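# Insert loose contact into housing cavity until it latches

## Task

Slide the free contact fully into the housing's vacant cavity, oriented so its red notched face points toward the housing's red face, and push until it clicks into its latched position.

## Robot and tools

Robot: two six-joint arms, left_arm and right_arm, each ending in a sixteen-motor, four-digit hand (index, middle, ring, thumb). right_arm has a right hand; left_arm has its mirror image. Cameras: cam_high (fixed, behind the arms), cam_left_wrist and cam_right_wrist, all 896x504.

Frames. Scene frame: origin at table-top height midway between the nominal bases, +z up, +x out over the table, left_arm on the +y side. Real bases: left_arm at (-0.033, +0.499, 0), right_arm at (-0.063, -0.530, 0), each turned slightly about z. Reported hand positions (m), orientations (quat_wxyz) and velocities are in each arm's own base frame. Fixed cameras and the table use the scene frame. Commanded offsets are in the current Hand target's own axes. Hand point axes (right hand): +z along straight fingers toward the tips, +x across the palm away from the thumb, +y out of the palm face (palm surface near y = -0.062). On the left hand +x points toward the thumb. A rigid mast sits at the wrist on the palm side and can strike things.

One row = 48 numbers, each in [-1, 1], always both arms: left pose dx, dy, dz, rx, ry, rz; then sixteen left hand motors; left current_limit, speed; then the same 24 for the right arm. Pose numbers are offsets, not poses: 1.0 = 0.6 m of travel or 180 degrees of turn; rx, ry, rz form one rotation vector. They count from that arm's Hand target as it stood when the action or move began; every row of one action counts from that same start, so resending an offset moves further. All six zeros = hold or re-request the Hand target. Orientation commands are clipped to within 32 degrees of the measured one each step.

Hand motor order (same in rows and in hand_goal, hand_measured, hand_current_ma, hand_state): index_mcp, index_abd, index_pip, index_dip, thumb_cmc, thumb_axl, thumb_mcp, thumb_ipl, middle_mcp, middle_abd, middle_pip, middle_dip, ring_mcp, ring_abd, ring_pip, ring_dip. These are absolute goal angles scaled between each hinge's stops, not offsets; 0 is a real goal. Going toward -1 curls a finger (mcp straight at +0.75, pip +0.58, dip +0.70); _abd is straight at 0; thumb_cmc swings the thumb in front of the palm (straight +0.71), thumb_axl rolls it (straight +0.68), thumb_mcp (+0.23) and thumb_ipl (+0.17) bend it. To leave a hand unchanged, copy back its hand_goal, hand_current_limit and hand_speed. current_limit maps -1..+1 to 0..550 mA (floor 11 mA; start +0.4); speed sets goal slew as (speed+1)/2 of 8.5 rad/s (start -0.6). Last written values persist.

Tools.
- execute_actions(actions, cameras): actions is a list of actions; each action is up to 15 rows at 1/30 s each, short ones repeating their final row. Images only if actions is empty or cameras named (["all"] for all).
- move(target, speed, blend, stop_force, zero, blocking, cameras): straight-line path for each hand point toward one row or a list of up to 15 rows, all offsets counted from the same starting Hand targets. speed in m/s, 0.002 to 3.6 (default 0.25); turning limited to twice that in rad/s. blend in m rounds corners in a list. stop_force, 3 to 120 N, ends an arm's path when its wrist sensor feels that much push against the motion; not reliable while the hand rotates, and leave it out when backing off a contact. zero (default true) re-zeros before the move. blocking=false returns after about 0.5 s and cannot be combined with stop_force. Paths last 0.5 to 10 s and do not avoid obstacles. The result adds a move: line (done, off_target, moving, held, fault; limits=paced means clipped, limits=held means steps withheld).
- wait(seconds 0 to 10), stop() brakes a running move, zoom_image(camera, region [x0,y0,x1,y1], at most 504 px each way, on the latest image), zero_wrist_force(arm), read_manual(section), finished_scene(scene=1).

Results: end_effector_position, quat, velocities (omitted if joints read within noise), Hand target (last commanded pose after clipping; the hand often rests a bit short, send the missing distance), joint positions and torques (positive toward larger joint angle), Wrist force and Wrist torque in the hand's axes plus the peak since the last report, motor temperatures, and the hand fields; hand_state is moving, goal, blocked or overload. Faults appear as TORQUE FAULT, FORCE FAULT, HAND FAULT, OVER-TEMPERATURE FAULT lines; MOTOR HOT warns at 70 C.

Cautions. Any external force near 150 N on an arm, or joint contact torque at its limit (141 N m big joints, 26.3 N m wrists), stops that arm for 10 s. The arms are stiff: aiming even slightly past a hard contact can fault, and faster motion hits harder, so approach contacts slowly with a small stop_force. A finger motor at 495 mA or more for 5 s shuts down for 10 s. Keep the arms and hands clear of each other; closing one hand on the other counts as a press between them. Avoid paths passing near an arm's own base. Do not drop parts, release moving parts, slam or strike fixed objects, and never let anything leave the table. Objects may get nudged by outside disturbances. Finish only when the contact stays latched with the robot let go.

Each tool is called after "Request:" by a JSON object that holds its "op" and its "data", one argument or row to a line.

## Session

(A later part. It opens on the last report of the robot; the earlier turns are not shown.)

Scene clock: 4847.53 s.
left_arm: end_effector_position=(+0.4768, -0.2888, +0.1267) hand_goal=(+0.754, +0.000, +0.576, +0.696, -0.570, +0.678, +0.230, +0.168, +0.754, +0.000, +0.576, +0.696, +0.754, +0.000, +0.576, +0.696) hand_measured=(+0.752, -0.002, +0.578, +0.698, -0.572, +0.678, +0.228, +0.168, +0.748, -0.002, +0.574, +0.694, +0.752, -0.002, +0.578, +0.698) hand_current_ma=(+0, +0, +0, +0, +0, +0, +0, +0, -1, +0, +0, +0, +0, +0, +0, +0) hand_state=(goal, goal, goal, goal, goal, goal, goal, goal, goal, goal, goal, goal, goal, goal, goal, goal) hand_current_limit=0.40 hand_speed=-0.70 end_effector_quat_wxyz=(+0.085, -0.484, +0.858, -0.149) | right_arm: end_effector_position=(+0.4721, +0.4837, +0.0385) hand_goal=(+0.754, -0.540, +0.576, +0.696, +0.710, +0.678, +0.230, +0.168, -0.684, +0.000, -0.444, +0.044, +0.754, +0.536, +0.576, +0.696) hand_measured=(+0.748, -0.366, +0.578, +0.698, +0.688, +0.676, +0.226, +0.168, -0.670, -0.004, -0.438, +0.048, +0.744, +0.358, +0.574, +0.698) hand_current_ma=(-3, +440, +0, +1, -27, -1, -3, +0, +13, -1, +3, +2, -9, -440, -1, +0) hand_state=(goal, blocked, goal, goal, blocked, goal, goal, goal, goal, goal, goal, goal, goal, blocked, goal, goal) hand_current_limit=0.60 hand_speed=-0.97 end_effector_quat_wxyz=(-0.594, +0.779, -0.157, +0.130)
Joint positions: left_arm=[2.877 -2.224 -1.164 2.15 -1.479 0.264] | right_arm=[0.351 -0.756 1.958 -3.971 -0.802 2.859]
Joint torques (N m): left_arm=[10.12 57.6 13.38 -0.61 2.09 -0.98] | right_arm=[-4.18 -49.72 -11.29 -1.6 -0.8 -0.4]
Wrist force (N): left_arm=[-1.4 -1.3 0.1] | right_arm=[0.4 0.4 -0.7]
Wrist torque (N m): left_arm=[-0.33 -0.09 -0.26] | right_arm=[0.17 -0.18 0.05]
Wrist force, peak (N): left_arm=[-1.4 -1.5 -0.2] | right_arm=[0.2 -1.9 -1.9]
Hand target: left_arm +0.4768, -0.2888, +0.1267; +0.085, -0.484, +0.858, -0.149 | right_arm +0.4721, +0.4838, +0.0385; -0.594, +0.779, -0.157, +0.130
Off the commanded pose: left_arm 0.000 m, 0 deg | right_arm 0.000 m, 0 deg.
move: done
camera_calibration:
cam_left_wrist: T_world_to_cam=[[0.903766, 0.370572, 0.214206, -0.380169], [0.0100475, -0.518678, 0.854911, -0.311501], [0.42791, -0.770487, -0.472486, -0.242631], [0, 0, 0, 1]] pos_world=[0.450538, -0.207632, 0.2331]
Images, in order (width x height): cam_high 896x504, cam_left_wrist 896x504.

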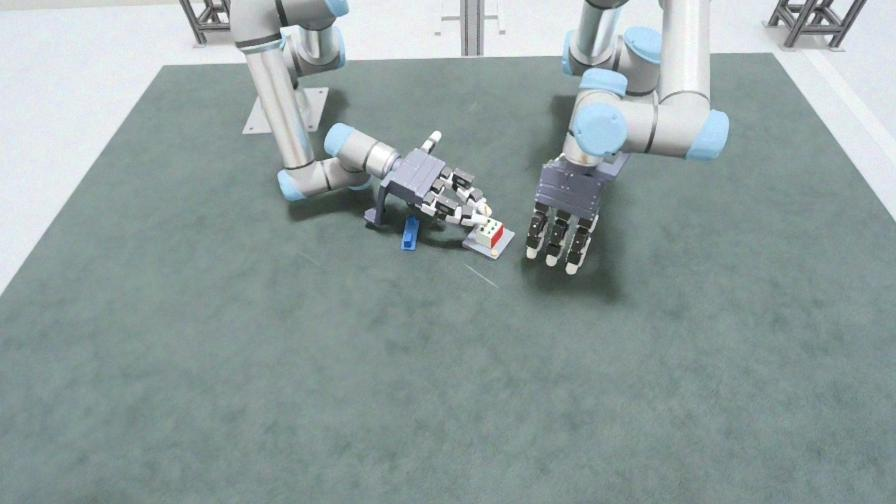

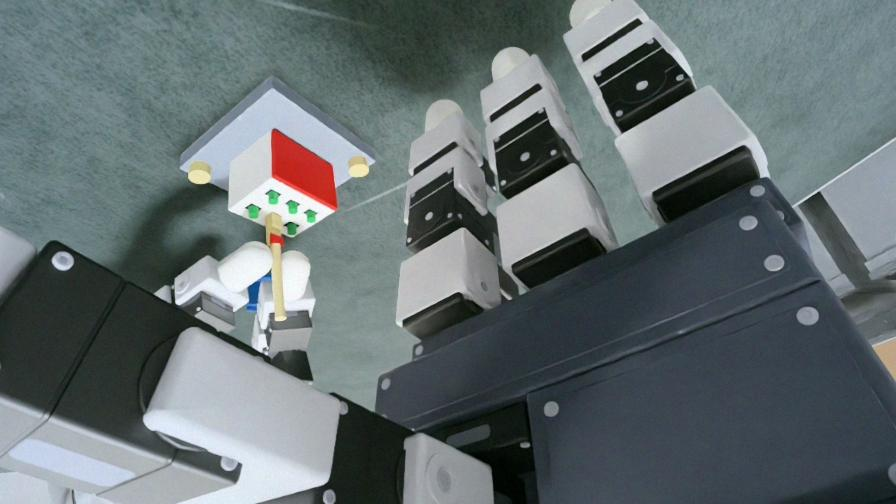

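Request:
{"op": "move", "data": {
  "target": [0,0,0,0,0,0,0.754,0,0.576,0.696,-0.571,0.678,0.23,0.168,0.754,0,0.576,0.696,0.754,0,0.576,0.696,0.4,-0.7,-0.0001,0.0064,0.0018,0,0,0,0.754,-0.54,0.576,0.696,0.71,0.678,0.23,0.168,-0.685,0,-0.445,0.043,0.754,0.535,0.576,0.696,0.6,-0.97],
  "speed": 0.004,
  "stop_force": 5,
  "cameras": ["cam_high","cam_left_wrist"]
}}

Request:
{"op": "zoom_image", "data": {
  "camera": "cam_left_wrist",
  "region": [250, 195, 300, 265]
}}

Request:
{"op": "zoom_image", "data": {
  "camera": "cam_left_wrist",
  "region": [262, 208, 288, 228]
}}

Scene clock: 4855.80 s.
left_arm: end_effector_position=(+0.4768, -0.2888, +0.1267) hand_goal=(+0.754, +0.000, +0.576, +0.696, -0.570, +0.678, +0.230, +0.168, +0.754, +0.000, +0.576, +0.696, +0.754, +0.000, +0.576, +0.696) hand_measured=(+0.752, -0.002, +0.578, +0.698, -0.572, +0.678, +0.228, +0.168, +0.748, -0.002, +0.574, +0.694, +0.752, -0.002, +0.578, +0.698) hand_current_ma=(+0, +0, +0, +0, +0, +0, +0, +0, -1, +0, +0, +0, +0, +0, +0, +0) hand_state=(goal, goal, goal, goal, goal, goal, goal, goal, goal, goal, goal, goal, goal, goal, goal, goal) hand_current_limit=0.40 hand_speed=-0.70 end_effector_quat_wxyz=(+0.085, -0.484, +0.858, -0.149) | right_arm: end_effector_position=(+0.4721, +0.4838, +0.0345) hand_goal=(+0.754, -0.540, +0.576, +0.696, +0.710, +0.678, +0.230, +0.168, -0.684, +0.000, -0.444, +0.044, +0.754, +0.536, +0.576, +0.696) hand_measured=(+0.748, -0.368, +0.578, +0.698, +0.688, +0.676, +0.226, +0.168, -0.670, -0.004, -0.438, +0.048, +0.744, +0.358, +0.574, +0.696) hand_current_ma=(-3, +440, +0, +1, -27, -1, -3, +0, +13, -1, +3, +2, -9, -440, -1, +0) hand_state=(goal, blocked, goal, goal, blocked, goal, goal, goal, goal, goal, goal, goal, goal, blocked, goal, goal) hand_current_limit=0.60 hand_speed=-0.97 end_effector_quat_wxyz=(-0.594, +0.779, -0.157, +0.130)
Joint positions: left_arm=[2.877 -2.224 -1.164 2.15 -1.479 0.264] | right_arm=[0.352 -0.746 1.956 -3.979 -0.802 2.859]
Joint torques (N m): left_arm=[10.41 57.69 14.25 -0.52 2.23 -0.84] | right_arm=[8.84 -45.65 -10.85 -0.82 -1.36 1.11]
Wrist force (N): left_arm=[-1.3 -1.3 0.0] | right_arm=[0.3 -0.6 -1.3]
Wrist torque (N m): left_arm=[-0.32 -0.11 -0.25] | right_arm=[0.24 -0.19 0.02]
Wrist force, peak (N): left_arm=[-1.6 -1.4 -0.1] | right_arm=[0.0 -0.7 -1.4]
Hand target: left_arm +0.4768, -0.2888, +0.1267; +0.085, -0.484, +0.858, -0.149 | right_arm +0.4721, +0.4838, +0.0345; -0.594, +0.779, -0.157, +0.130
Off the commanded pose: left_arm 0.000 m, 0 deg | right_arm 0.000 m, 0 deg.
move: done
camera_calibration:
cam_left_wrist: T_world_to_cam=[[0.903766, 0.370572, 0.214206, -0.380169], [0.0100475, -0.518678, 0.854911, -0.311501], [0.42791, -0.770487, -0.472486, -0.242631], [0, 0, 0, 1]] pos_world=[0.450538, -0.207632, 0.2331]
Images, in order (width x height): cam_high 896x504, cam_left_wrist 896x504.

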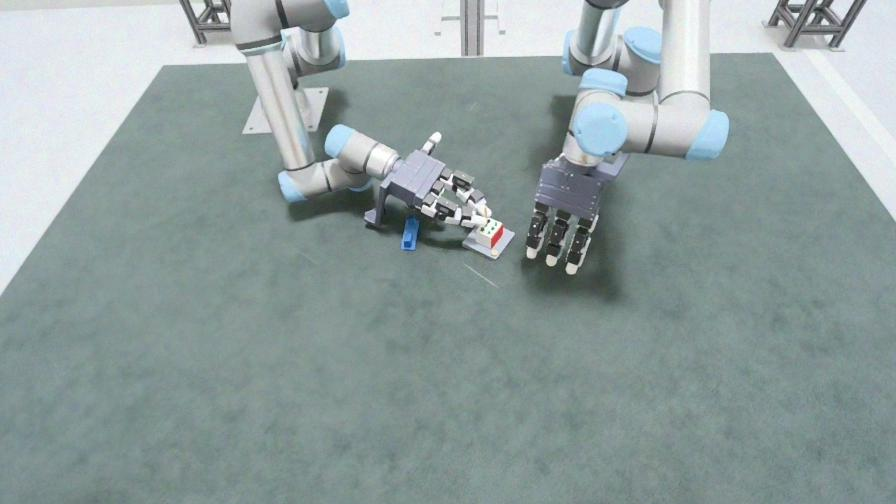

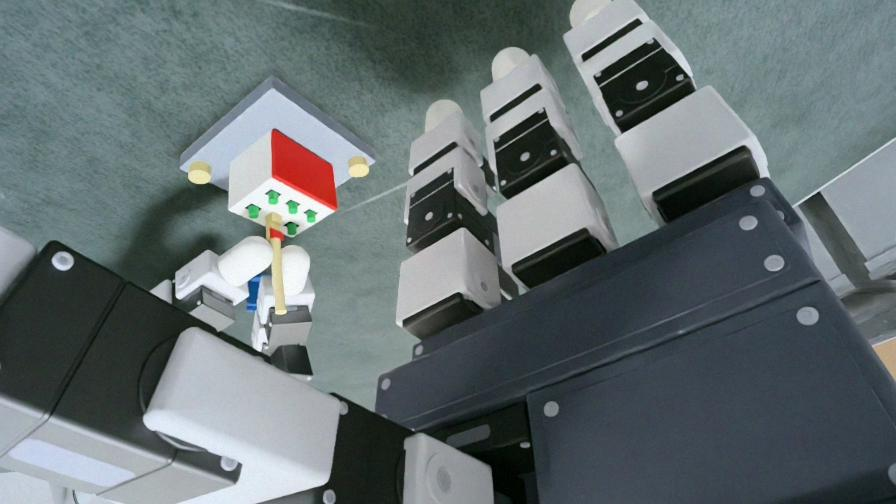

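Scaled by 7.200 from the camera's 896x504 image, which has a finer 1280x720 frame.

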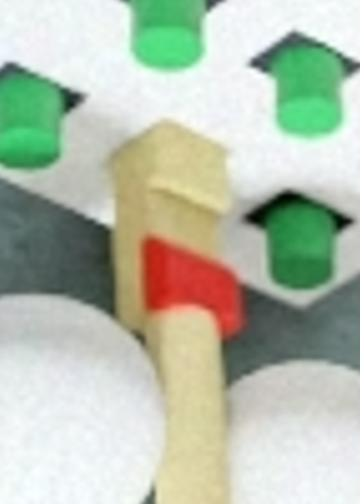

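Scaled by 19.385 from the camera's 896x504 image, which has a finer 1280x720 frame.

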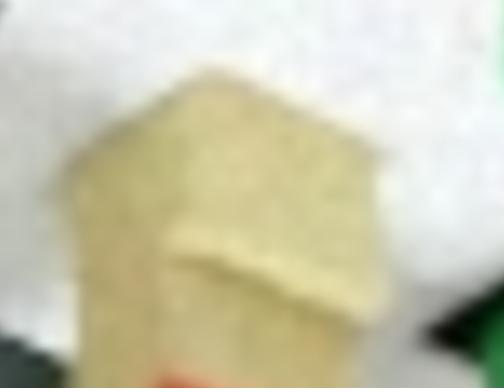

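Request:
{"op": "move", "data": {
  "target": [0,0,0,0,0,0,0.754,0,0.576,0.696,-0.571,0.678,0.23,0.168,0.754,0,0.576,0.696,0.754,0,0.576,0.696,0.4,-0.7,-0.0002,0.0129,0.0035,0,0,0,0.754,-0.54,0.576,0.696,0.71,0.678,0.23,0.168,-0.685,0,-0.445,0.043,0.754,0.535,0.576,0.696,0.6,-0.97],
  "speed": 0.006,
  "stop_force": 6,
  "cameras": ["cam_left_wrist"]
}}

Request:
{"op": "zoom_image", "data": {
  "camera": "cam_left_wrist",
  "region": [240, 195, 310, 285]
}}

Scene clock: 4862.87 s.
left_arm: end_effector_position=(+0.4768, -0.2888, +0.1267) hand_goal=(+0.754, +0.000, +0.576, +0.696, -0.570, +0.678, +0.230, +0.168, +0.754, +0.000, +0.576, +0.696, +0.754, +0.000, +0.576, +0.696) hand_measured=(+0.752, -0.002, +0.578, +0.698, -0.572, +0.678, +0.228, +0.168, +0.748, -0.002, +0.574, +0.694, +0.752, -0.002, +0.578, +0.698) hand_current_ma=(+0, +0, +0, +0, +0, +0, +0, +0, -1, +0, +0, +0, +0, +0, +0, +0) hand_state=(goal, goal, goal, goal, goal, goal, goal, goal, goal, goal, goal, goal, goal, goal, goal, goal) hand_current_limit=0.40 hand_speed=-0.70 end_effector_quat_wxyz=(+0.085, -0.484, +0.858, -0.149) | right_arm: end_effector_position=(+0.4721, +0.4838, +0.0268) hand_goal=(+0.754, -0.540, +0.576, +0.696, +0.710, +0.678, +0.230, +0.168, -0.684, +0.000, -0.444, +0.044, +0.754, +0.536, +0.576, +0.696) hand_measured=(+0.760, -0.368, +0.584, +0.700, +0.688, +0.676, +0.226, +0.168, -0.670, -0.004, -0.438, +0.048, +0.756, +0.358, +0.580, +0.698) hand_current_ma=(+5, +440, +7, +2, -27, -1, -3, +0, +13, -1, +3, +2, +1, -440, +2, +1) hand_state=(goal, blocked, goal, goal, blocked, goal, goal, goal, goal, goal, goal, goal, goal, blocked, goal, goal) hand_current_limit=0.60 hand_speed=-0.97 end_effector_quat_wxyz=(-0.594, +0.779, -0.157, +0.130)
Joint positions: left_arm=[2.877 -2.224 -1.164 2.15 -1.479 0.264] | right_arm=[0.352 -0.728 1.952 -3.993 -0.802 2.859]
Joint torques (N m): left_arm=[10.16 57.67 15.08 -0.58 2.12 -1] | right_arm=[4.94 -49.61 -0.77 0.92 -0.78 -0.1]
Wrist force (N): left_arm=[-1.3 -1.3 0.0] | right_arm=[-0.4 -6.8 -3.2]
Wrist torque (N m): left_arm=[-0.32 -0.12 -0.25] | right_arm=[-0.57 -0.04 -0.42]
Wrist force, peak (N): left_arm=[-1.4 -1.6 0.0] | right_arm=[-0.6 -8.6 -3.9]
Hand target: left_arm +0.4768, -0.2888, +0.1267; +0.085, -0.484, +0.858, -0.149 | right_arm +0.4721, +0.4838, +0.0268; -0.594, +0.779, -0.157, +0.130
Off the commanded pose: left_arm 0.000 m, 0 deg | right_arm 0.000 m, 0 deg.
move: contact (right_arm)
camera_calibration:
cam_left_wrist: T_world_to_cam=[[0.903766, 0.370572, 0.214206, -0.380169], [0.0100475, -0.518678, 0.854911, -0.311501], [0.42791, -0.770487, -0.472486, -0.242631], [0, 0, 0, 1]] pos_world=[0.450538, -0.207632, 0.2331]
Images, in order (width x height): cam_left_wrist 896x504.

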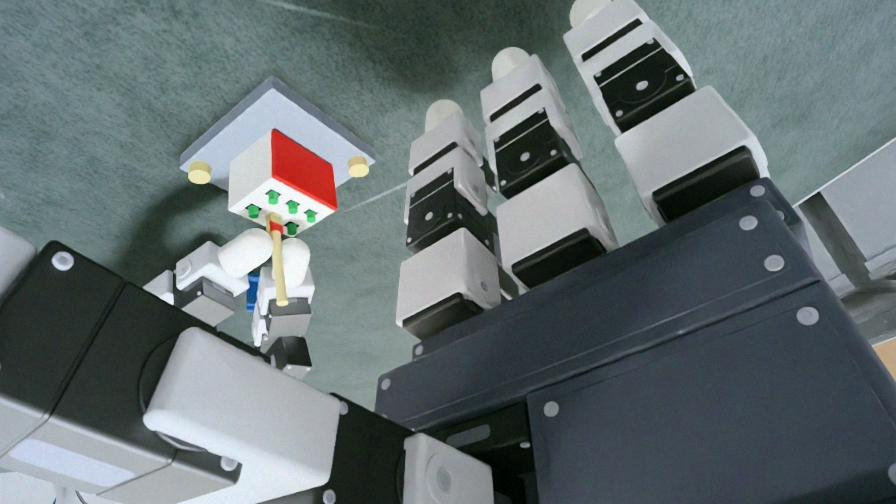

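Scaled by 5.600 from the camera's 896x504 image, which has a finer 1280x720 frame.

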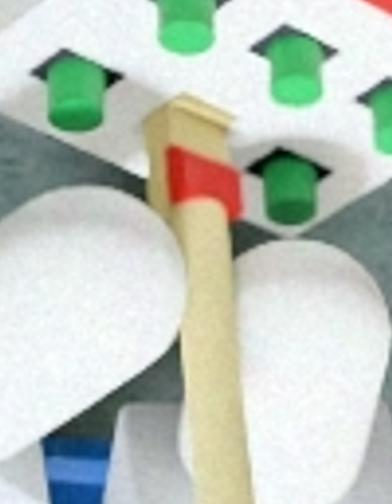

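Request:
{"op": "execute_actions", "data": {
  "actions": [
    [[0,0,0,0,0,0,0.754,0,0.576,0.696,-0.571,0.678,0.23,0.168,0.754,0,0.576,0.696,0.754,0,0.576,0.696,0.4,-0.7,0,0,0,0,0,0,0.754,-0.40,0.576,0.696,0.71,0.678,0.23,0.168,-0.685,0,-0.445,0.043,0.754,0.39,0.576,0.696,0.6,-0.96]],
    [[0,0,0,0,0,0,0.754,0,0.576,0.696,-0.571,0.678,0.23,0.168,0.754,0,0.576,0.696,0.754,0,0.576,0.696,0.4,-0.7,0,0,0,0,0,0,0.754,-0.34,0.576,0.696,0.71,0.678,0.23,0.168,-0.685,0,-0.445,0.043,0.754,0.33,0.576,0.696,0.6,-0.97]]
  ],
  "cameras": ["cam_left_wrist"]
}}

Request:
{"op": "zoom_image", "data": {
  "camera": "cam_left_wrist",
  "region": [240, 195, 310, 315]
}}

Scene clock: 4879.70 s.
left_arm: end_effector_position=(+0.4768, -0.2888, +0.1267) hand_goal=(+0.754, +0.000, +0.576, +0.696, -0.570, +0.678, +0.230, +0.168, +0.754, +0.000, +0.576, +0.696, +0.754, +0.000, +0.576, +0.696) hand_measured=(+0.752, -0.002, +0.578, +0.698, -0.572, +0.678, +0.228, +0.168, +0.748, -0.002, +0.574, +0.694, +0.752, -0.002, +0.578, +0.698) hand_current_ma=(+0, +0, +0, +0, +0, +0, +0, +0, -1, +0, +0, +0, +0, +0, +0, +0) hand_state=(goal, goal, goal, goal, goal, goal, goal, goal, goal, goal, goal, goal, goal, goal, goal, goal) hand_current_limit=0.40 hand_speed=-0.70 end_effector_quat_wxyz=(+0.085, -0.484, +0.858, -0.149) | right_arm: end_effector_position=(+0.4721, +0.4838, +0.0268) hand_goal=(+0.754, -0.340, +0.576, +0.696, +0.710, +0.678, +0.230, +0.168, -0.684, +0.000, -0.444, +0.044, +0.754, +0.330, +0.576, +0.696) hand_measured=(+0.758, -0.356, +0.584, +0.700, +0.688, +0.676, +0.226, +0.168, -0.670, -0.004, -0.438, +0.048, +0.752, +0.346, +0.580, +0.698) hand_current_ma=(+2, +7, +7, +2, -27, -1, -3, +0, +13, -1, +3, +2, -1, -5, +2, +1) hand_state=(moving, moving, goal, goal, blocked, goal, goal, goal, goal, goal, goal, goal, moving, moving, goal, goal) hand_current_limit=0.60 hand_speed=-0.97 end_effector_quat_wxyz=(-0.594, +0.779, -0.157, +0.130)
Joint positions: left_arm=[2.877 -2.224 -1.164 2.15 -1.479 0.264] | right_arm=[0.352 -0.728 1.952 -3.993 -0.802 2.859]
Joint torques (N m): left_arm=[9.7 56.42 14.24 -0.64 2.25 -1.13] | right_arm=[3.05 -49.81 -1.89 -0.61 -0.72 0.07]
Wrist force (N): left_arm=[-1.4 -1.2 0.0] | right_arm=[0.0 -5.9 -3.1]
Wrist torque (N m): left_arm=[-0.30 -0.10 -0.26] | right_arm=[-0.60 -0.04 -0.38]
Wrist force, peak (N): left_arm=[-1.5 -1.4 -0.1] | right_arm=[-0.4 -6.6 -3.4]
Hand target: left_arm +0.4768, -0.2888, +0.1267; +0.085, -0.484, +0.858, -0.149 | right_arm +0.4721, +0.4838, +0.0268; -0.594, +0.779, -0.157, +0.130
Off the commanded pose: left_arm 0.000 m, 0 deg | right_arm 0.000 m, 0 deg.
camera_calibration:
cam_left_wrist: T_world_to_cam=[[0.903766, 0.370572, 0.214206, -0.380169], [0.0100475, -0.518678, 0.854911, -0.311501], [0.42791, -0.770487, -0.472486, -0.242631], [0, 0, 0, 1]] pos_world=[0.450538, -0.207632, 0.2331]
Images, in order (width x height): cam_left_wrist 896x504.

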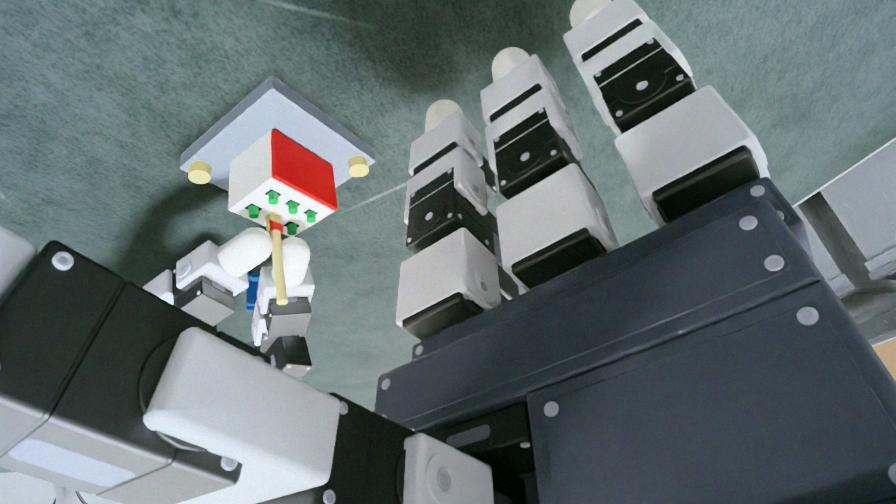

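Scaled by 4.200 from the camera's 896x504 image, which has a finer 1280x720 frame.

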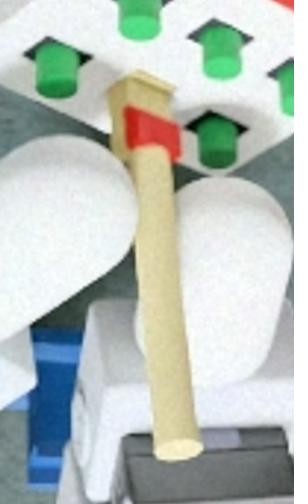

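Request:
{"op": "execute_actions", "data": {
  "actions": [
    [[0,0,0,0,0,0,0.754,0,0.576,0.696,-0.571,0.678,0.23,0.168,0.754,0,0.576,0.696,0.754,0,0.576,0.696,0.4,-0.7,0,-0.0032,-0.0009,0,0,0,0.754,-0.12,0.576,0.696,0.71,0.678,0.23,0.168,-0.685,0,-0.445,0.043,0.754,0.12,0.576,0.696,0.4,-0.93]],
    [[0,0,0,0,0,0,0.754,0,0.576,0.696,-0.571,0.678,0.23,0.168,0.754,0,0.576,0.696,0.754,0,0.576,0.696,0.4,-0.7,0,0,0,0,0,0,0.754,-0.12,0.576,0.696,0.71,0.678,0.23,0.168,-0.685,0,-0.445,0.043,0.754,0.12,0.576,0.696,0.4,-0.93]],
    [[0,0,0,0,0,0,0.754,0,0.576,0.696,-0.571,0.678,0.23,0.168,0.754,0,0.576,0.696,0.754,0,0.576,0.696,0.4,-0.7,0,0,0,0,0,0,0.754,-0.12,0.576,0.696,0.71,0.678,0.23,0.168,-0.685,0,-0.445,0.043,0.754,0.12,0.576,0.696,0.4,-0.93]]
  ],
  "cameras": ["cam_left_wrist","cam_high"]
}}

Request:
{"op": "zoom_image", "data": {
  "camera": "cam_left_wrist",
  "region": [220, 175, 340, 315]
}}

Request:
{"op": "zoom_image", "data": {
  "camera": "cam_high",
  "region": [460, 180, 510, 240]
}}

Scene clock: 4892.90 s.
left_arm: end_effector_position=(+0.4768, -0.2888, +0.1267) hand_goal=(+0.754, +0.000, +0.576, +0.696, -0.570, +0.678, +0.230, +0.168, +0.754, +0.000, +0.576, +0.696, +0.754, +0.000, +0.576, +0.696) hand_measured=(+0.752, -0.002, +0.578, +0.698, -0.572, +0.678, +0.228, +0.168, +0.748, -0.002, +0.574, +0.694, +0.752, -0.002, +0.578, +0.698) hand_current_ma=(+0, +0, +0, +0, +0, +0, +0, +0, -1, +0, +0, +0, +0, +0, +0, +0) hand_state=(goal, goal, goal, goal, goal, goal, goal, goal, goal, goal, goal, goal, goal, goal, goal, goal) hand_current_limit=0.40 hand_speed=-0.70 end_effector_quat_wxyz=(+0.085, -0.484, +0.858, -0.149) | right_arm: end_effector_position=(+0.4721, +0.4838, +0.0288) hand_goal=(+0.754, -0.120, +0.576, +0.696, +0.710, +0.678, +0.230, +0.168, -0.684, +0.000, -0.444, +0.044, +0.754, +0.120, +0.576, +0.696) hand_measured=(+0.748, -0.122, +0.576, +0.698, +0.688, +0.676, +0.226, +0.168, -0.670, -0.004, -0.438, +0.048, +0.746, +0.124, +0.576, +0.698) hand_current_ma=(-5, -1, +0, +1, -27, -1, -3, +0, +13, -1, +3, +2, -5, +1, +0, +1) hand_state=(goal, goal, goal, goal, blocked, goal, goal, goal, goal, goal, goal, goal, goal, goal, goal, goal) hand_current_limit=0.40 hand_speed=-0.93 end_effector_quat_wxyz=(-0.594, +0.779, -0.157, +0.130)
Joint positions: left_arm=[2.877 -2.224 -1.164 2.15 -1.479 0.264] | right_arm=[0.352 -0.733 1.953 -3.989 -0.802 2.859]
Joint torques (N m): left_arm=[9.18 56.84 15.53 -0.81 2.13 -1.07] | right_arm=[7.68 -35.14 -13.99 -3.69 -1.61 0.83]
Wrist force (N): left_arm=[-1.2 -1.4 -0.1] | right_arm=[0.1 -0.1 -1.0]
Wrist torque (N m): left_arm=[-0.32 -0.13 -0.24] | right_arm=[0.15 -0.14 0.01]
Wrist force, peak (N): left_arm=[-1.4 -1.6 0.0] | right_arm=[0.0 -5.8 -2.8]
Hand target: left_arm +0.4768, -0.2888, +0.1267; +0.085, -0.484, +0.858, -0.149 | right_arm +0.4721, +0.4838, +0.0288; -0.594, +0.779, -0.157, +0.130
Off the commanded pose: left_arm 0.000 m, 0 deg | right_arm 0.000 m, 0 deg.
camera_calibration:
cam_left_wrist: T_world_to_cam=[[0.903766, 0.370572, 0.214206, -0.380169], [0.0100475, -0.518678, 0.854911, -0.311501], [0.42791, -0.770487, -0.472486, -0.242631], [0, 0, 0, 1]] pos_world=[0.450538, -0.207632, 0.2331]
Images, in order (width x height): cam_high 896x504, cam_left_wrist 896x504.

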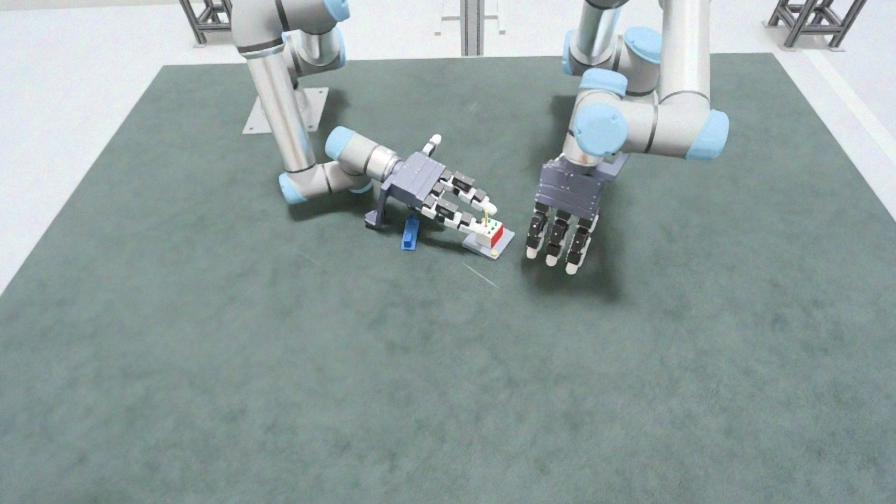

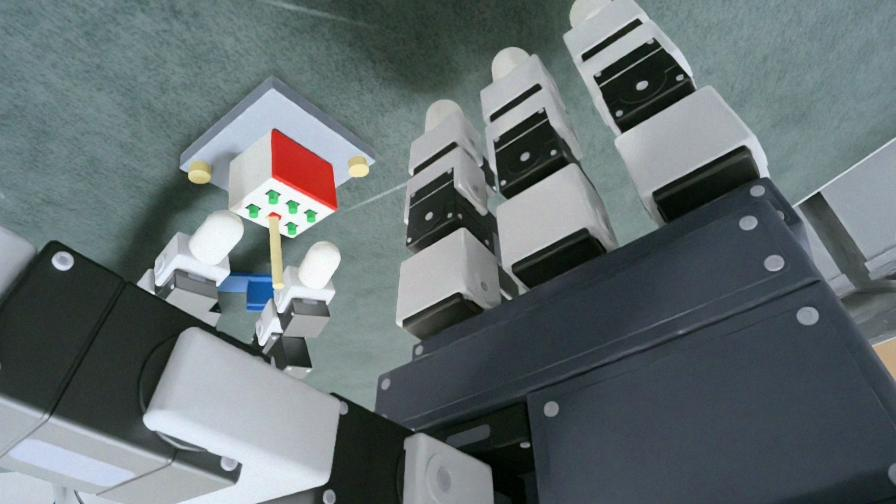

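Scaled by 3.600 from the camera's 896x504 image, which has a finer 1280x720 frame.

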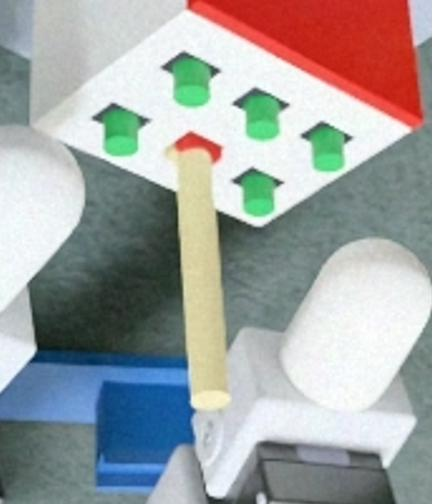

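Scaled by 8.400 from the camera's 896x504 image, which has a finer 1280x720 frame.

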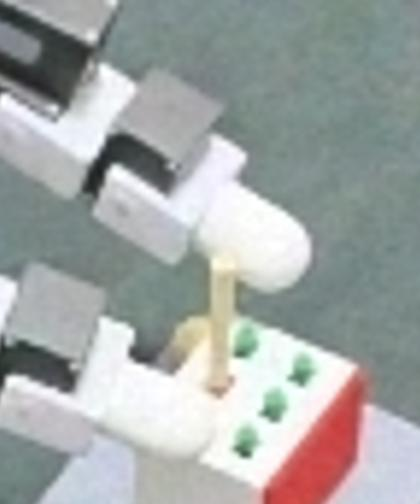

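Request:
{"op": "move", "data": {
  "target": [-0.1088,0.0542,-0.0885,0,0,0,0.754,0,0.576,0.696,-0.571,0.678,0.23,0.168,0.754,0,0.576,0.696,0.754,0,0.576,0.696,0.4,-0.7,0.0043,-0.2512,-0.0683,0,0,0,0.754,-0.12,0.576,0.696,0.71,0.678,0.23,0.168,-0.685,0,-0.445,0.043,0.754,0.12,0.576,0.696,0.4,-0.93],
  "speed": 0.05,
  "cameras": ["cam_left_wrist","cam_high"]
}}

Request:
{"op": "zoom_image", "data": {
  "camera": "cam_left_wrist",
  "region": [220, 150, 340, 310]
}}

Request:
{"op": "zoom_image", "data": {
  "camera": "cam_high",
  "region": [460, 185, 520, 265]
}}

Scene clock: 4936.20 s.
left_arm: end_effector_position=(+0.4690, -0.2078, +0.1659) hand_goal=(+0.754, +0.000, +0.576, +0.696, -0.570, +0.678, +0.230, +0.168, +0.754, +0.000, +0.576, +0.696, +0.754, +0.000, +0.576, +0.696) hand_measured=(+0.752, -0.002, +0.578, +0.698, -0.572, +0.678, +0.228, +0.168, +0.748, -0.002, +0.574, +0.694, +0.752, -0.002, +0.578, +0.698) hand_current_ma=(+0, +0, +0, +0, +0, +0, +0, +0, -1, +0, +0, +0, +0, +0, +0, +0) hand_state=(goal, goal, goal, goal, goal, goal, goal, goal, goal, goal, goal, goal, goal, goal, goal, goal) hand_current_limit=0.40 hand_speed=-0.70 end_effector_quat_wxyz=(+0.085, -0.484, +0.858, -0.149) | right_arm: end_effector_position=(+0.4721, +0.4837, +0.1851) hand_goal=(+0.754, -0.120, +0.576, +0.696, +0.710, +0.678, +0.230, +0.168, -0.684, +0.000, -0.444, +0.044, +0.754, +0.120, +0.576, +0.696) hand_measured=(+0.746, -0.122, +0.576, +0.698, +0.688, +0.676, +0.226, +0.168, -0.672, -0.004, -0.438, +0.048, +0.746, +0.124, +0.576, +0.698) hand_current_ma=(-6, -1, +0, +1, -27, -1, -3, +0, +13, -1, +3, +2, -6, +1, +0, +1) hand_state=(goal, goal, goal, goal, blocked, goal, goal, goal, goal, goal, goal, goal, goal, goal, goal, goal) hand_current_limit=0.40 hand_speed=-0.93 end_effector_quat_wxyz=(-0.594, +0.779, -0.157, +0.130) end_effector_velocity=(+0.000, -0.001, -0.002) end_effector_angular_velocity=(+0.000, +0.000, -0.001)
Joint positions: left_arm=[3.026 -2.099 -1.269 2.112 -1.432 0.406] | right_arm=[0.351 -1.079 1.959 -3.649 -0.802 2.859]
Joint velocities: left_arm=[within noise] | right_arm=[-0.001 0.004 0.002 -0.005 0 0]
Joint torques (N m): left_arm=[-10.71 34.92 21.05 -0.88 0.3 -1.45] | right_arm=[-9.39 -28.2 -8.9 -3.53 1.72 -1.53]
Wrist force (N): left_arm=[-1.0 -1.2 0.1] | right_arm=[0.4 0.2 -0.8]
Wrist torque (N m): left_arm=[-0.33 -0.16 -0.28] | right_arm=[0.16 -0.15 0.05]
Wrist force, peak (N): left_arm=[-1.6 -1.4 -0.2] | right_arm=[0.4 0.2 -1.3]
Hand target: left_arm +0.4690, -0.2079, +0.1658; +0.085, -0.484, +0.858, -0.149 | right_arm +0.4721, +0.4837, +0.1850; -0.594, +0.779, -0.157, +0.130
Off the commanded pose: left_arm 0.000 m, 0 deg | right_arm 0.000 m, 0 deg.
move: done
camera_calibration:
cam_left_wrist: T_world_to_cam=[[0.903764, 0.370677, 0.214033, -0.411509], [0.0102312, -0.518604, 0.854954, -0.302954], [0.42791, -0.770486, -0.472488, -0.158285], [0, 0, 0, 1]] pos_world=[0.442738, -0.126532, 0.2723]
Images, in order (width x height): cam_high 896x504, cam_left_wrist 896x504.

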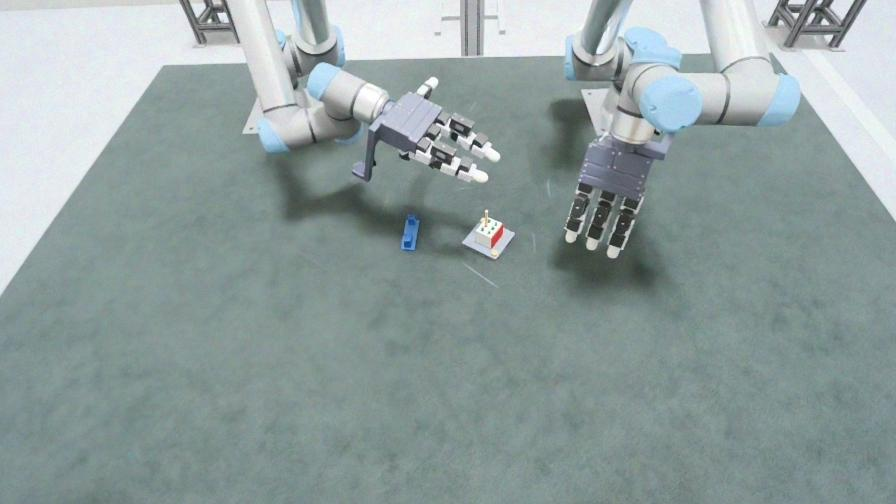

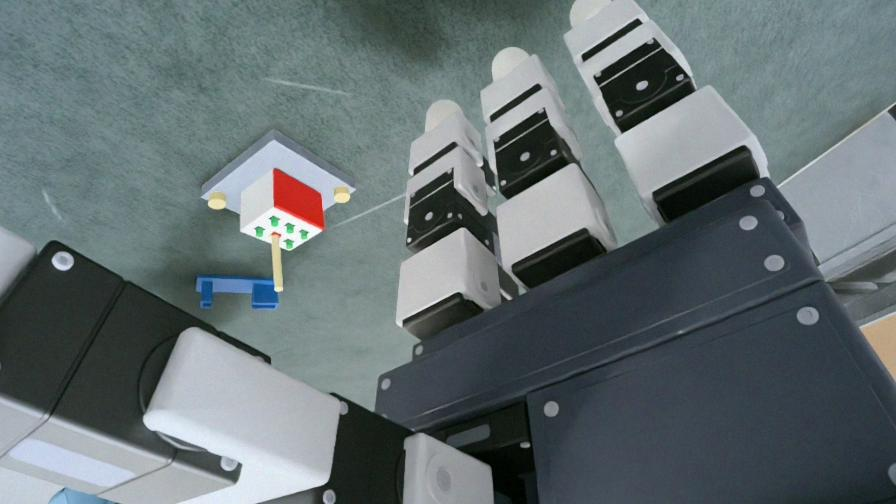

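Scaled by 3.150 from the camera's 896x504 image, which has a finer 1280x720 frame.

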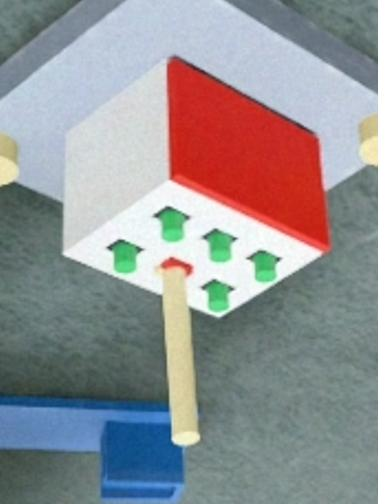

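Scaled by 6.300 from the camera's 896x504 image, which has a finer 1280x720 frame.

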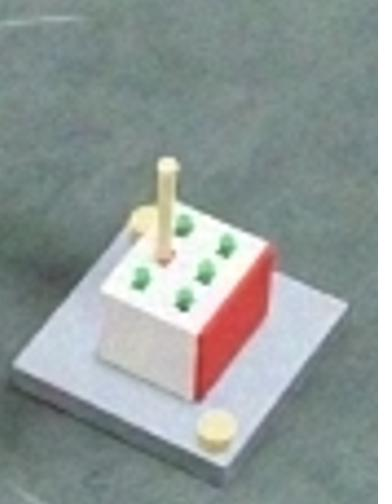

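Request:
{"op": "move", "data": {
  "target": [
    [0,0,0,0,0,0,0.754,0,0.576,0.696,-0.571,0.678,0.23,0.168,0.754,0,0.576,0.696,0.754,0,0.576,0.696,0.4,-0.7,0,0,0,0,0,0,-0.685,0,-0.445,0.043,0.71,0.678,0.23,0.168,-0.2705,0,0.5766,0.6957,-0.685,0,-0.445,0.043,0.4,-0.7],
    [0,0,0,0,0,0,0.754,0,0.576,0.696,-0.571,0.678,0.23,0.168,0.754,0,0.576,0.696,0.754,0,0.576,0.696,0.4,-0.7,0,-0.0532,0.1952,0,0,0,-0.685,0,-0.445,0.043,0.71,0.678,0.23,0.168,-0.2705,0,0.5766,0.6957,-0.685,0,-0.445,0.043,0.4,-0.7]
  ],
  "speed": 0.06,
  "cameras": ["cam_left_wrist","cam_high"]
}}

Request:
{"op": "zoom_image", "data": {
  "camera": "cam_left_wrist",
  "region": [220, 190, 340, 350]
}}

Request:
{"op": "zoom_image", "data": {
  "camera": "cam_high",
  "region": [450, 165, 520, 255]
}}

Scene clock: 4957.93 s.
left_arm: end_effector_position=(+0.4690, -0.2079, +0.1658) hand_goal=(+0.754, +0.000, +0.576, +0.696, -0.570, +0.678, +0.230, +0.168, +0.754, +0.000, +0.576, +0.696, +0.754, +0.000, +0.576, +0.696) hand_measured=(+0.752, -0.002, +0.578, +0.698, -0.572, +0.678, +0.228, +0.168, +0.748, -0.002, +0.574, +0.694, +0.752, -0.002, +0.578, +0.698) hand_current_ma=(+0, +0, +0, +0, +0, +0, +0, +0, -1, +0, +0, +0, +0, +0, +0, +0) hand_state=(goal, goal, goal, goal, goal, goal, goal, goal, goal, goal, goal, goal, goal, goal, goal, goal) hand_current_limit=0.40 hand_speed=-0.70 end_effector_quat_wxyz=(+0.085, -0.484, +0.858, -0.149) | right_arm: end_effector_position=(+0.5204, +0.5950, +0.1850) hand_goal=(-0.684, +0.000, -0.444, +0.044, +0.710, +0.678, +0.230, +0.168, -0.270, +0.000, +0.576, +0.696, -0.684, +0.000, -0.444, +0.044) hand_measured=(-0.672, -0.002, -0.436, +0.048, +0.688, +0.676, +0.226, +0.168, -0.272, -0.002, +0.574, +0.694, -0.672, +0.004, -0.438, +0.046) hand_current_ma=(+11, -1, +5, +1, -27, -1, -2, +0, -1, -1, -1, -1, +12, +1, +4, +1) hand_state=(goal, goal, goal, goal, blocked, goal, goal, goal, goal, goal, goal, goal, goal, goal, goal, goal) hand_current_limit=0.40 hand_speed=-0.70 end_effector_quat_wxyz=(-0.593, +0.779, -0.157, +0.130)
Joint positions: left_arm=[3.026 -2.099 -1.269 2.113 -1.432 0.406] | right_arm=[0.502 -0.884 1.601 -3.53 -0.943 2.927]
Joint torques (N m): left_arm=[-10.19 32.14 24.43 -0.9 -1.74 -1.47] | right_arm=[-9.43 -56.84 -11.61 -3.47 2.02 -1.08]
Wrist force (N): left_arm=[-1.0 -1.3 -0.1] | right_arm=[0.2 0.2 -1.6]
Wrist torque (N m): left_arm=[-0.33 -0.16 -0.27] | right_arm=[0.36 -0.14 -0.05]
Wrist force, peak (N): left_arm=[-1.0 -1.6 0.2] | right_arm=[0.3 0.3 -1.7]
Hand target: left_arm +0.4690, -0.2079, +0.1658; +0.085, -0.484, +0.858, -0.149 | right_arm +0.5205, +0.5950, +0.1852; -0.594, +0.779, -0.157, +0.130
Off the commanded pose: left_arm 0.000 m, 0 deg | right_arm 0.000 m, 0 deg.
move: done
camera_calibration:
cam_left_wrist: T_world_to_cam=[[0.903766, 0.370572, 0.214206, -0.411602], [0.0100475, -0.518678, 0.854911, -0.302837], [0.42791, -0.770487, -0.472486, -0.158452], [0, 0, 0, 1]] pos_world=[0.442838, -0.126632, 0.2722]
Images, in order (width x height): cam_high 896x504, cam_left_wrist 896x504.

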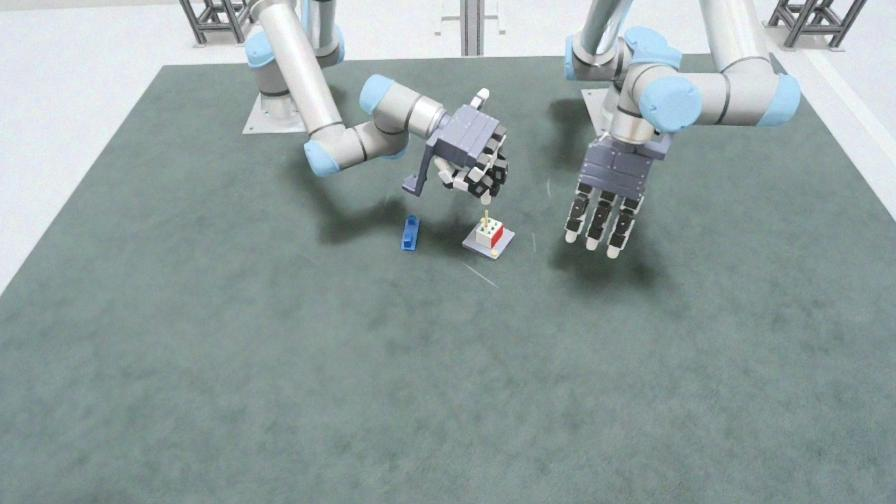

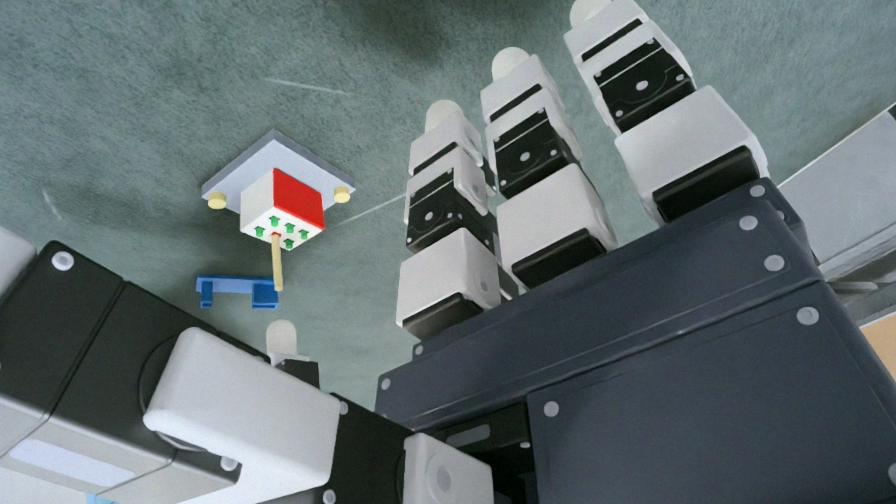

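Scaled by 3.150 from the camera's 896x504 image, which has a finer 1280x720 frame.

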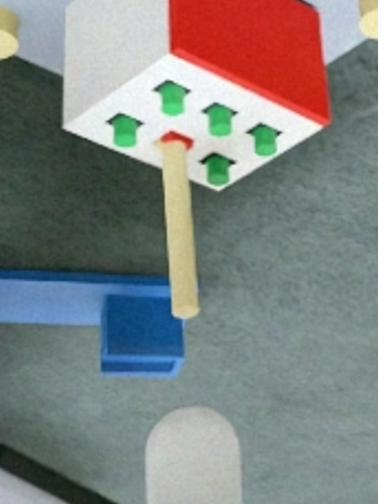

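Scaled by 5.600 from the camera's 896x504 image, which has a finer 1280x720 frame.

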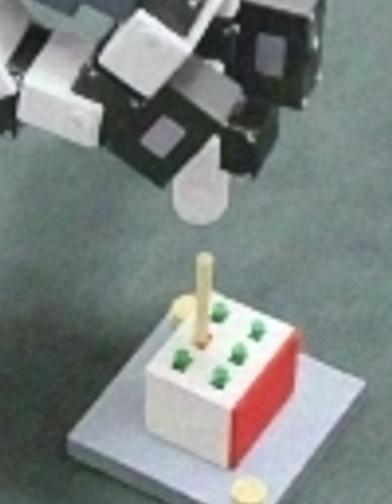

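Request:
{"op": "move", "data": {
  "target": [0,0,0,0,0,0,0.754,0,0.576,0.696,-0.571,0.678,0.23,0.168,0.754,0,0.576,0.696,0.754,0,0.576,0.696,0.4,-0.7,-0.0006,0.0354,0.0096,0,0,0,-0.685,0,-0.445,0.043,0.71,0.678,0.23,0.168,-0.2705,0,0.5766,0.6957,-0.685,0,-0.445,0.043,0.4,-0.7],
  "speed": 0.03,
  "stop_force": 4
}}

Request:
{"op": "move", "data": {
  "target": [0,0,0,0,0,0,0.754,0,0.576,0.696,-0.571,0.678,0.23,0.168,0.754,0,0.576,0.696,0.754,0,0.576,0.696,0.4,-0.7,-0.0004,0.0241,0.0066,0,0,0,-0.685,0,-0.445,0.043,0.71,0.678,0.23,0.168,-0.2705,0,0.5766,0.6957,-0.685,0,-0.445,0.043,0.5,-0.7],
  "speed": 0.004,
  "stop_force": 10,
  "cameras": ["cam_left_wrist","cam_high"]
}}

Request:
{"op": "zoom_image", "data": {
  "camera": "cam_left_wrist",
  "region": [220, 190, 340, 350]
}}

Request:
{"op": "zoom_image", "data": {
  "camera": "cam_high",
  "region": [450, 165, 520, 255]
}}

Scene clock: 4968.80 s.
left_arm: end_effector_position=(+0.4690, -0.2079, +0.1658) hand_goal=(+0.754, +0.000, +0.576, +0.696, -0.570, +0.678, +0.230, +0.168, +0.754, +0.000, +0.576, +0.696, +0.754, +0.000, +0.576, +0.696) hand_measured=(+0.752, -0.002, +0.578, +0.698, -0.572, +0.678, +0.228, +0.168, +0.748, -0.002, +0.574, +0.694, +0.752, -0.002, +0.578, +0.698) hand_current_ma=(+0, +0, +0, +0, +0, +0, +0, +0, -1, +0, +0, +0, +0, +0, +0, +0) hand_state=(goal, goal, goal, goal, goal, goal, goal, goal, goal, goal, goal, goal, goal, goal, goal, goal) hand_current_limit=0.40 hand_speed=-0.70 end_effector_quat_wxyz=(+0.085, -0.484, +0.858, -0.149) | right_arm: end_effector_position=(+0.5205, +0.5950, +0.1631) hand_goal=(-0.684, +0.000, -0.444, +0.044, +0.710, +0.678, +0.230, +0.168, -0.270, +0.000, +0.576, +0.696, -0.684, +0.000, -0.444, +0.044) hand_measured=(-0.672, -0.002, -0.436, +0.048, +0.688, +0.676, +0.226, +0.168, -0.272, -0.002, +0.574, +0.694, -0.672, +0.004, -0.438, +0.046) hand_current_ma=(+11, -1, +5, +1, -26, -1, -2, +0, -1, -1, -1, -1, +11, +1, +4, +1) hand_state=(goal, goal, goal, goal, blocked, goal, goal, goal, goal, goal, goal, goal, goal, goal, goal, goal) hand_current_limit=0.40 hand_speed=-0.70 end_effector_quat_wxyz=(-0.594, +0.779, -0.157, +0.130)
Joint positions: left_arm=[3.026 -2.099 -1.269 2.113 -1.432 0.406] | right_arm=[0.502 -0.849 1.609 -3.573 -0.943 2.927]
Joint torques (N m): left_arm=[-11.18 33.05 22.84 -0.93 -1.7 -1.13] | right_arm=[-7.27 -58.55 -23.37 -0.01 1.41 0.44]
Wrist force (N): left_arm=[-1.2 -1.1 0.2] | right_arm=[0.3 0.1 -1.2]
Wrist torque (N m): left_arm=[-0.33 -0.12 -0.29] | right_arm=[0.30 -0.15 -0.05]
Wrist force, peak (N): left_arm=[-1.1 -1.7 0.2] | right_arm=[0.4 -0.6 -1.8]
Hand target: left_arm +0.4690, -0.2079, +0.1658; +0.085, -0.484, +0.858, -0.149 | right_arm +0.5205, +0.5950, +0.1631; -0.594, +0.779, -0.157, +0.130
Off the commanded pose: left_arm 0.000 m, 0 deg | right_arm 0.000 m, 0 deg.
move: done

Scene clock: 4971.03 s.
left_arm: end_effector_position=(+0.4690, -0.2079, +0.1658) hand_goal=(+0.754, +0.000, +0.576, +0.696, -0.570, +0.678, +0.230, +0.168, +0.754, +0.000, +0.576, +0.696, +0.754, +0.000, +0.576, +0.696) hand_measured=(+0.752, -0.002, +0.578, +0.698, -0.572, +0.678, +0.228, +0.168, +0.748, -0.002, +0.574, +0.694, +0.752, -0.002, +0.578, +0.698) hand_current_ma=(+0, +0, +0, +0, +0, +0, +0, +0, -1, +0, +0, +0, +0, +0, +0, +0) hand_state=(goal, goal, goal, goal, goal, goal, goal, goal, goal, goal, goal, goal, goal, goal, goal, goal) hand_current_limit=0.40 hand_speed=-0.70 end_effector_quat_wxyz=(+0.085, -0.484, +0.858, -0.149) | right_arm: end_effector_position=(+0.5205, +0.5950, +0.1590) hand_goal=(-0.684, +0.000, -0.444, +0.044, +0.710, +0.678, +0.230, +0.168, -0.270, +0.000, +0.576, +0.696, -0.684, +0.000, -0.444, +0.044) hand_measured=(-0.672, -0.002, -0.436, +0.048, +0.688, +0.676, +0.226, +0.168, -0.272, -0.004, +0.574, +0.694, -0.672, +0.004, -0.438, +0.046) hand_current_ma=(+11, -1, +5, +1, -26, -1, -2, +0, -1, -1, -1, -1, +11, +1, +4, +1) hand_state=(goal, goal, goal, goal, blocked, goal, goal, goal, goal, goal, goal, goal, goal, goal, goal, goal) hand_current_limit=0.50 hand_speed=-0.70 end_effector_quat_wxyz=(-0.594, +0.779, -0.157, +0.130)
Joint positions: left_arm=[3.026 -2.099 -1.269 2.113 -1.432 0.406] | right_arm=[0.502 -0.842 1.61 -3.581 -0.943 2.927]
Joint torques (N m): left_arm=[-10.81 31.64 23.76 -0.95 -1.83 -1.29] | right_arm=[-3.97 -50.7 -17.37 1.55 0.15 0.52]
Wrist force (N): left_arm=[-0.9 -1.4 0.0] | right_arm=[0.5 -9.4 -3.5]
Wrist torque (N m): left_arm=[-0.36 -0.17 -0.26] | right_arm=[0.20 -0.08 -0.28]
Wrist force, peak (N): left_arm=[-0.9 -1.7 0.3] | right_arm=[0.6 -10.4 -3.7]
Hand target: left_arm +0.4690, -0.2079, +0.1658; +0.085, -0.484, +0.858, -0.149 | right_arm +0.5205, +0.5950, +0.1590; -0.594, +0.779, -0.157, +0.130 (not the last commanded pose)
Off the commanded pose: left_arm 0.000 m, 0 deg | right_arm 0.011 m, 0 deg.
move: contact (right_arm)
camera_calibration:
cam_left_wrist: T_world_to_cam=[[0.903766, 0.370572, 0.214206, -0.411602], [0.0100475, -0.518678, 0.854911, -0.302837], [0.42791, -0.770487, -0.472486, -0.158452], [0, 0, 0, 1]] pos_world=[0.442838, -0.126632, 0.2722]
Images, in order (width x height): cam_high 896x504, cam_left_wrist 896x504.

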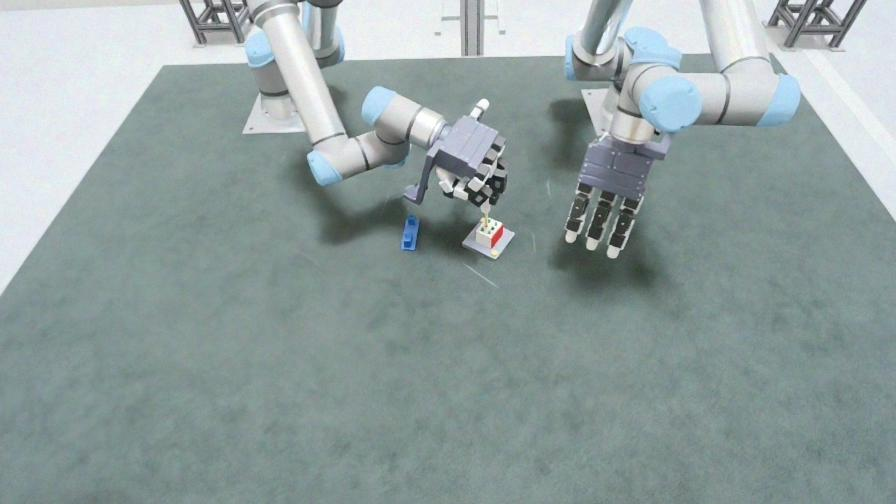

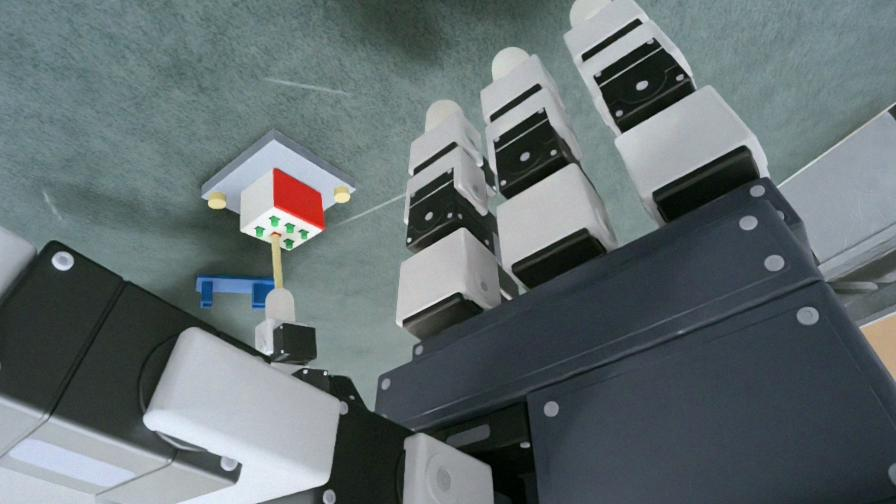

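Scaled by 3.150 from the camera's 896x504 image, which has a finer 1280x720 frame.

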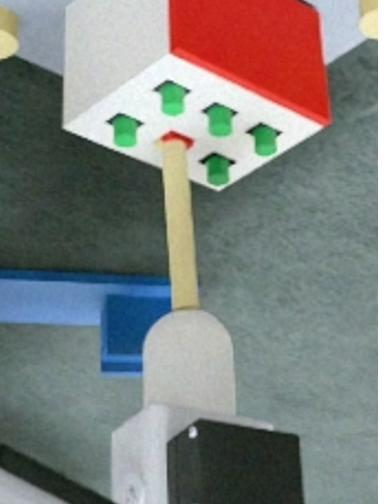

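Scaled by 5.600 from the camera's 896x504 image, which has a finer 1280x720 frame.

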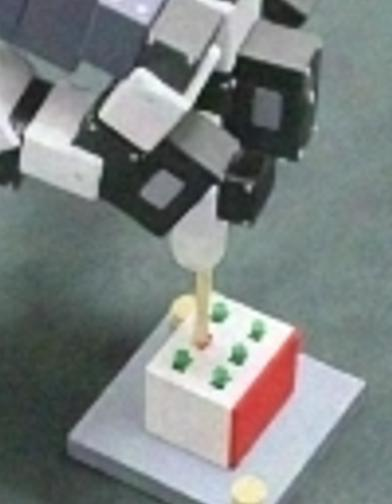

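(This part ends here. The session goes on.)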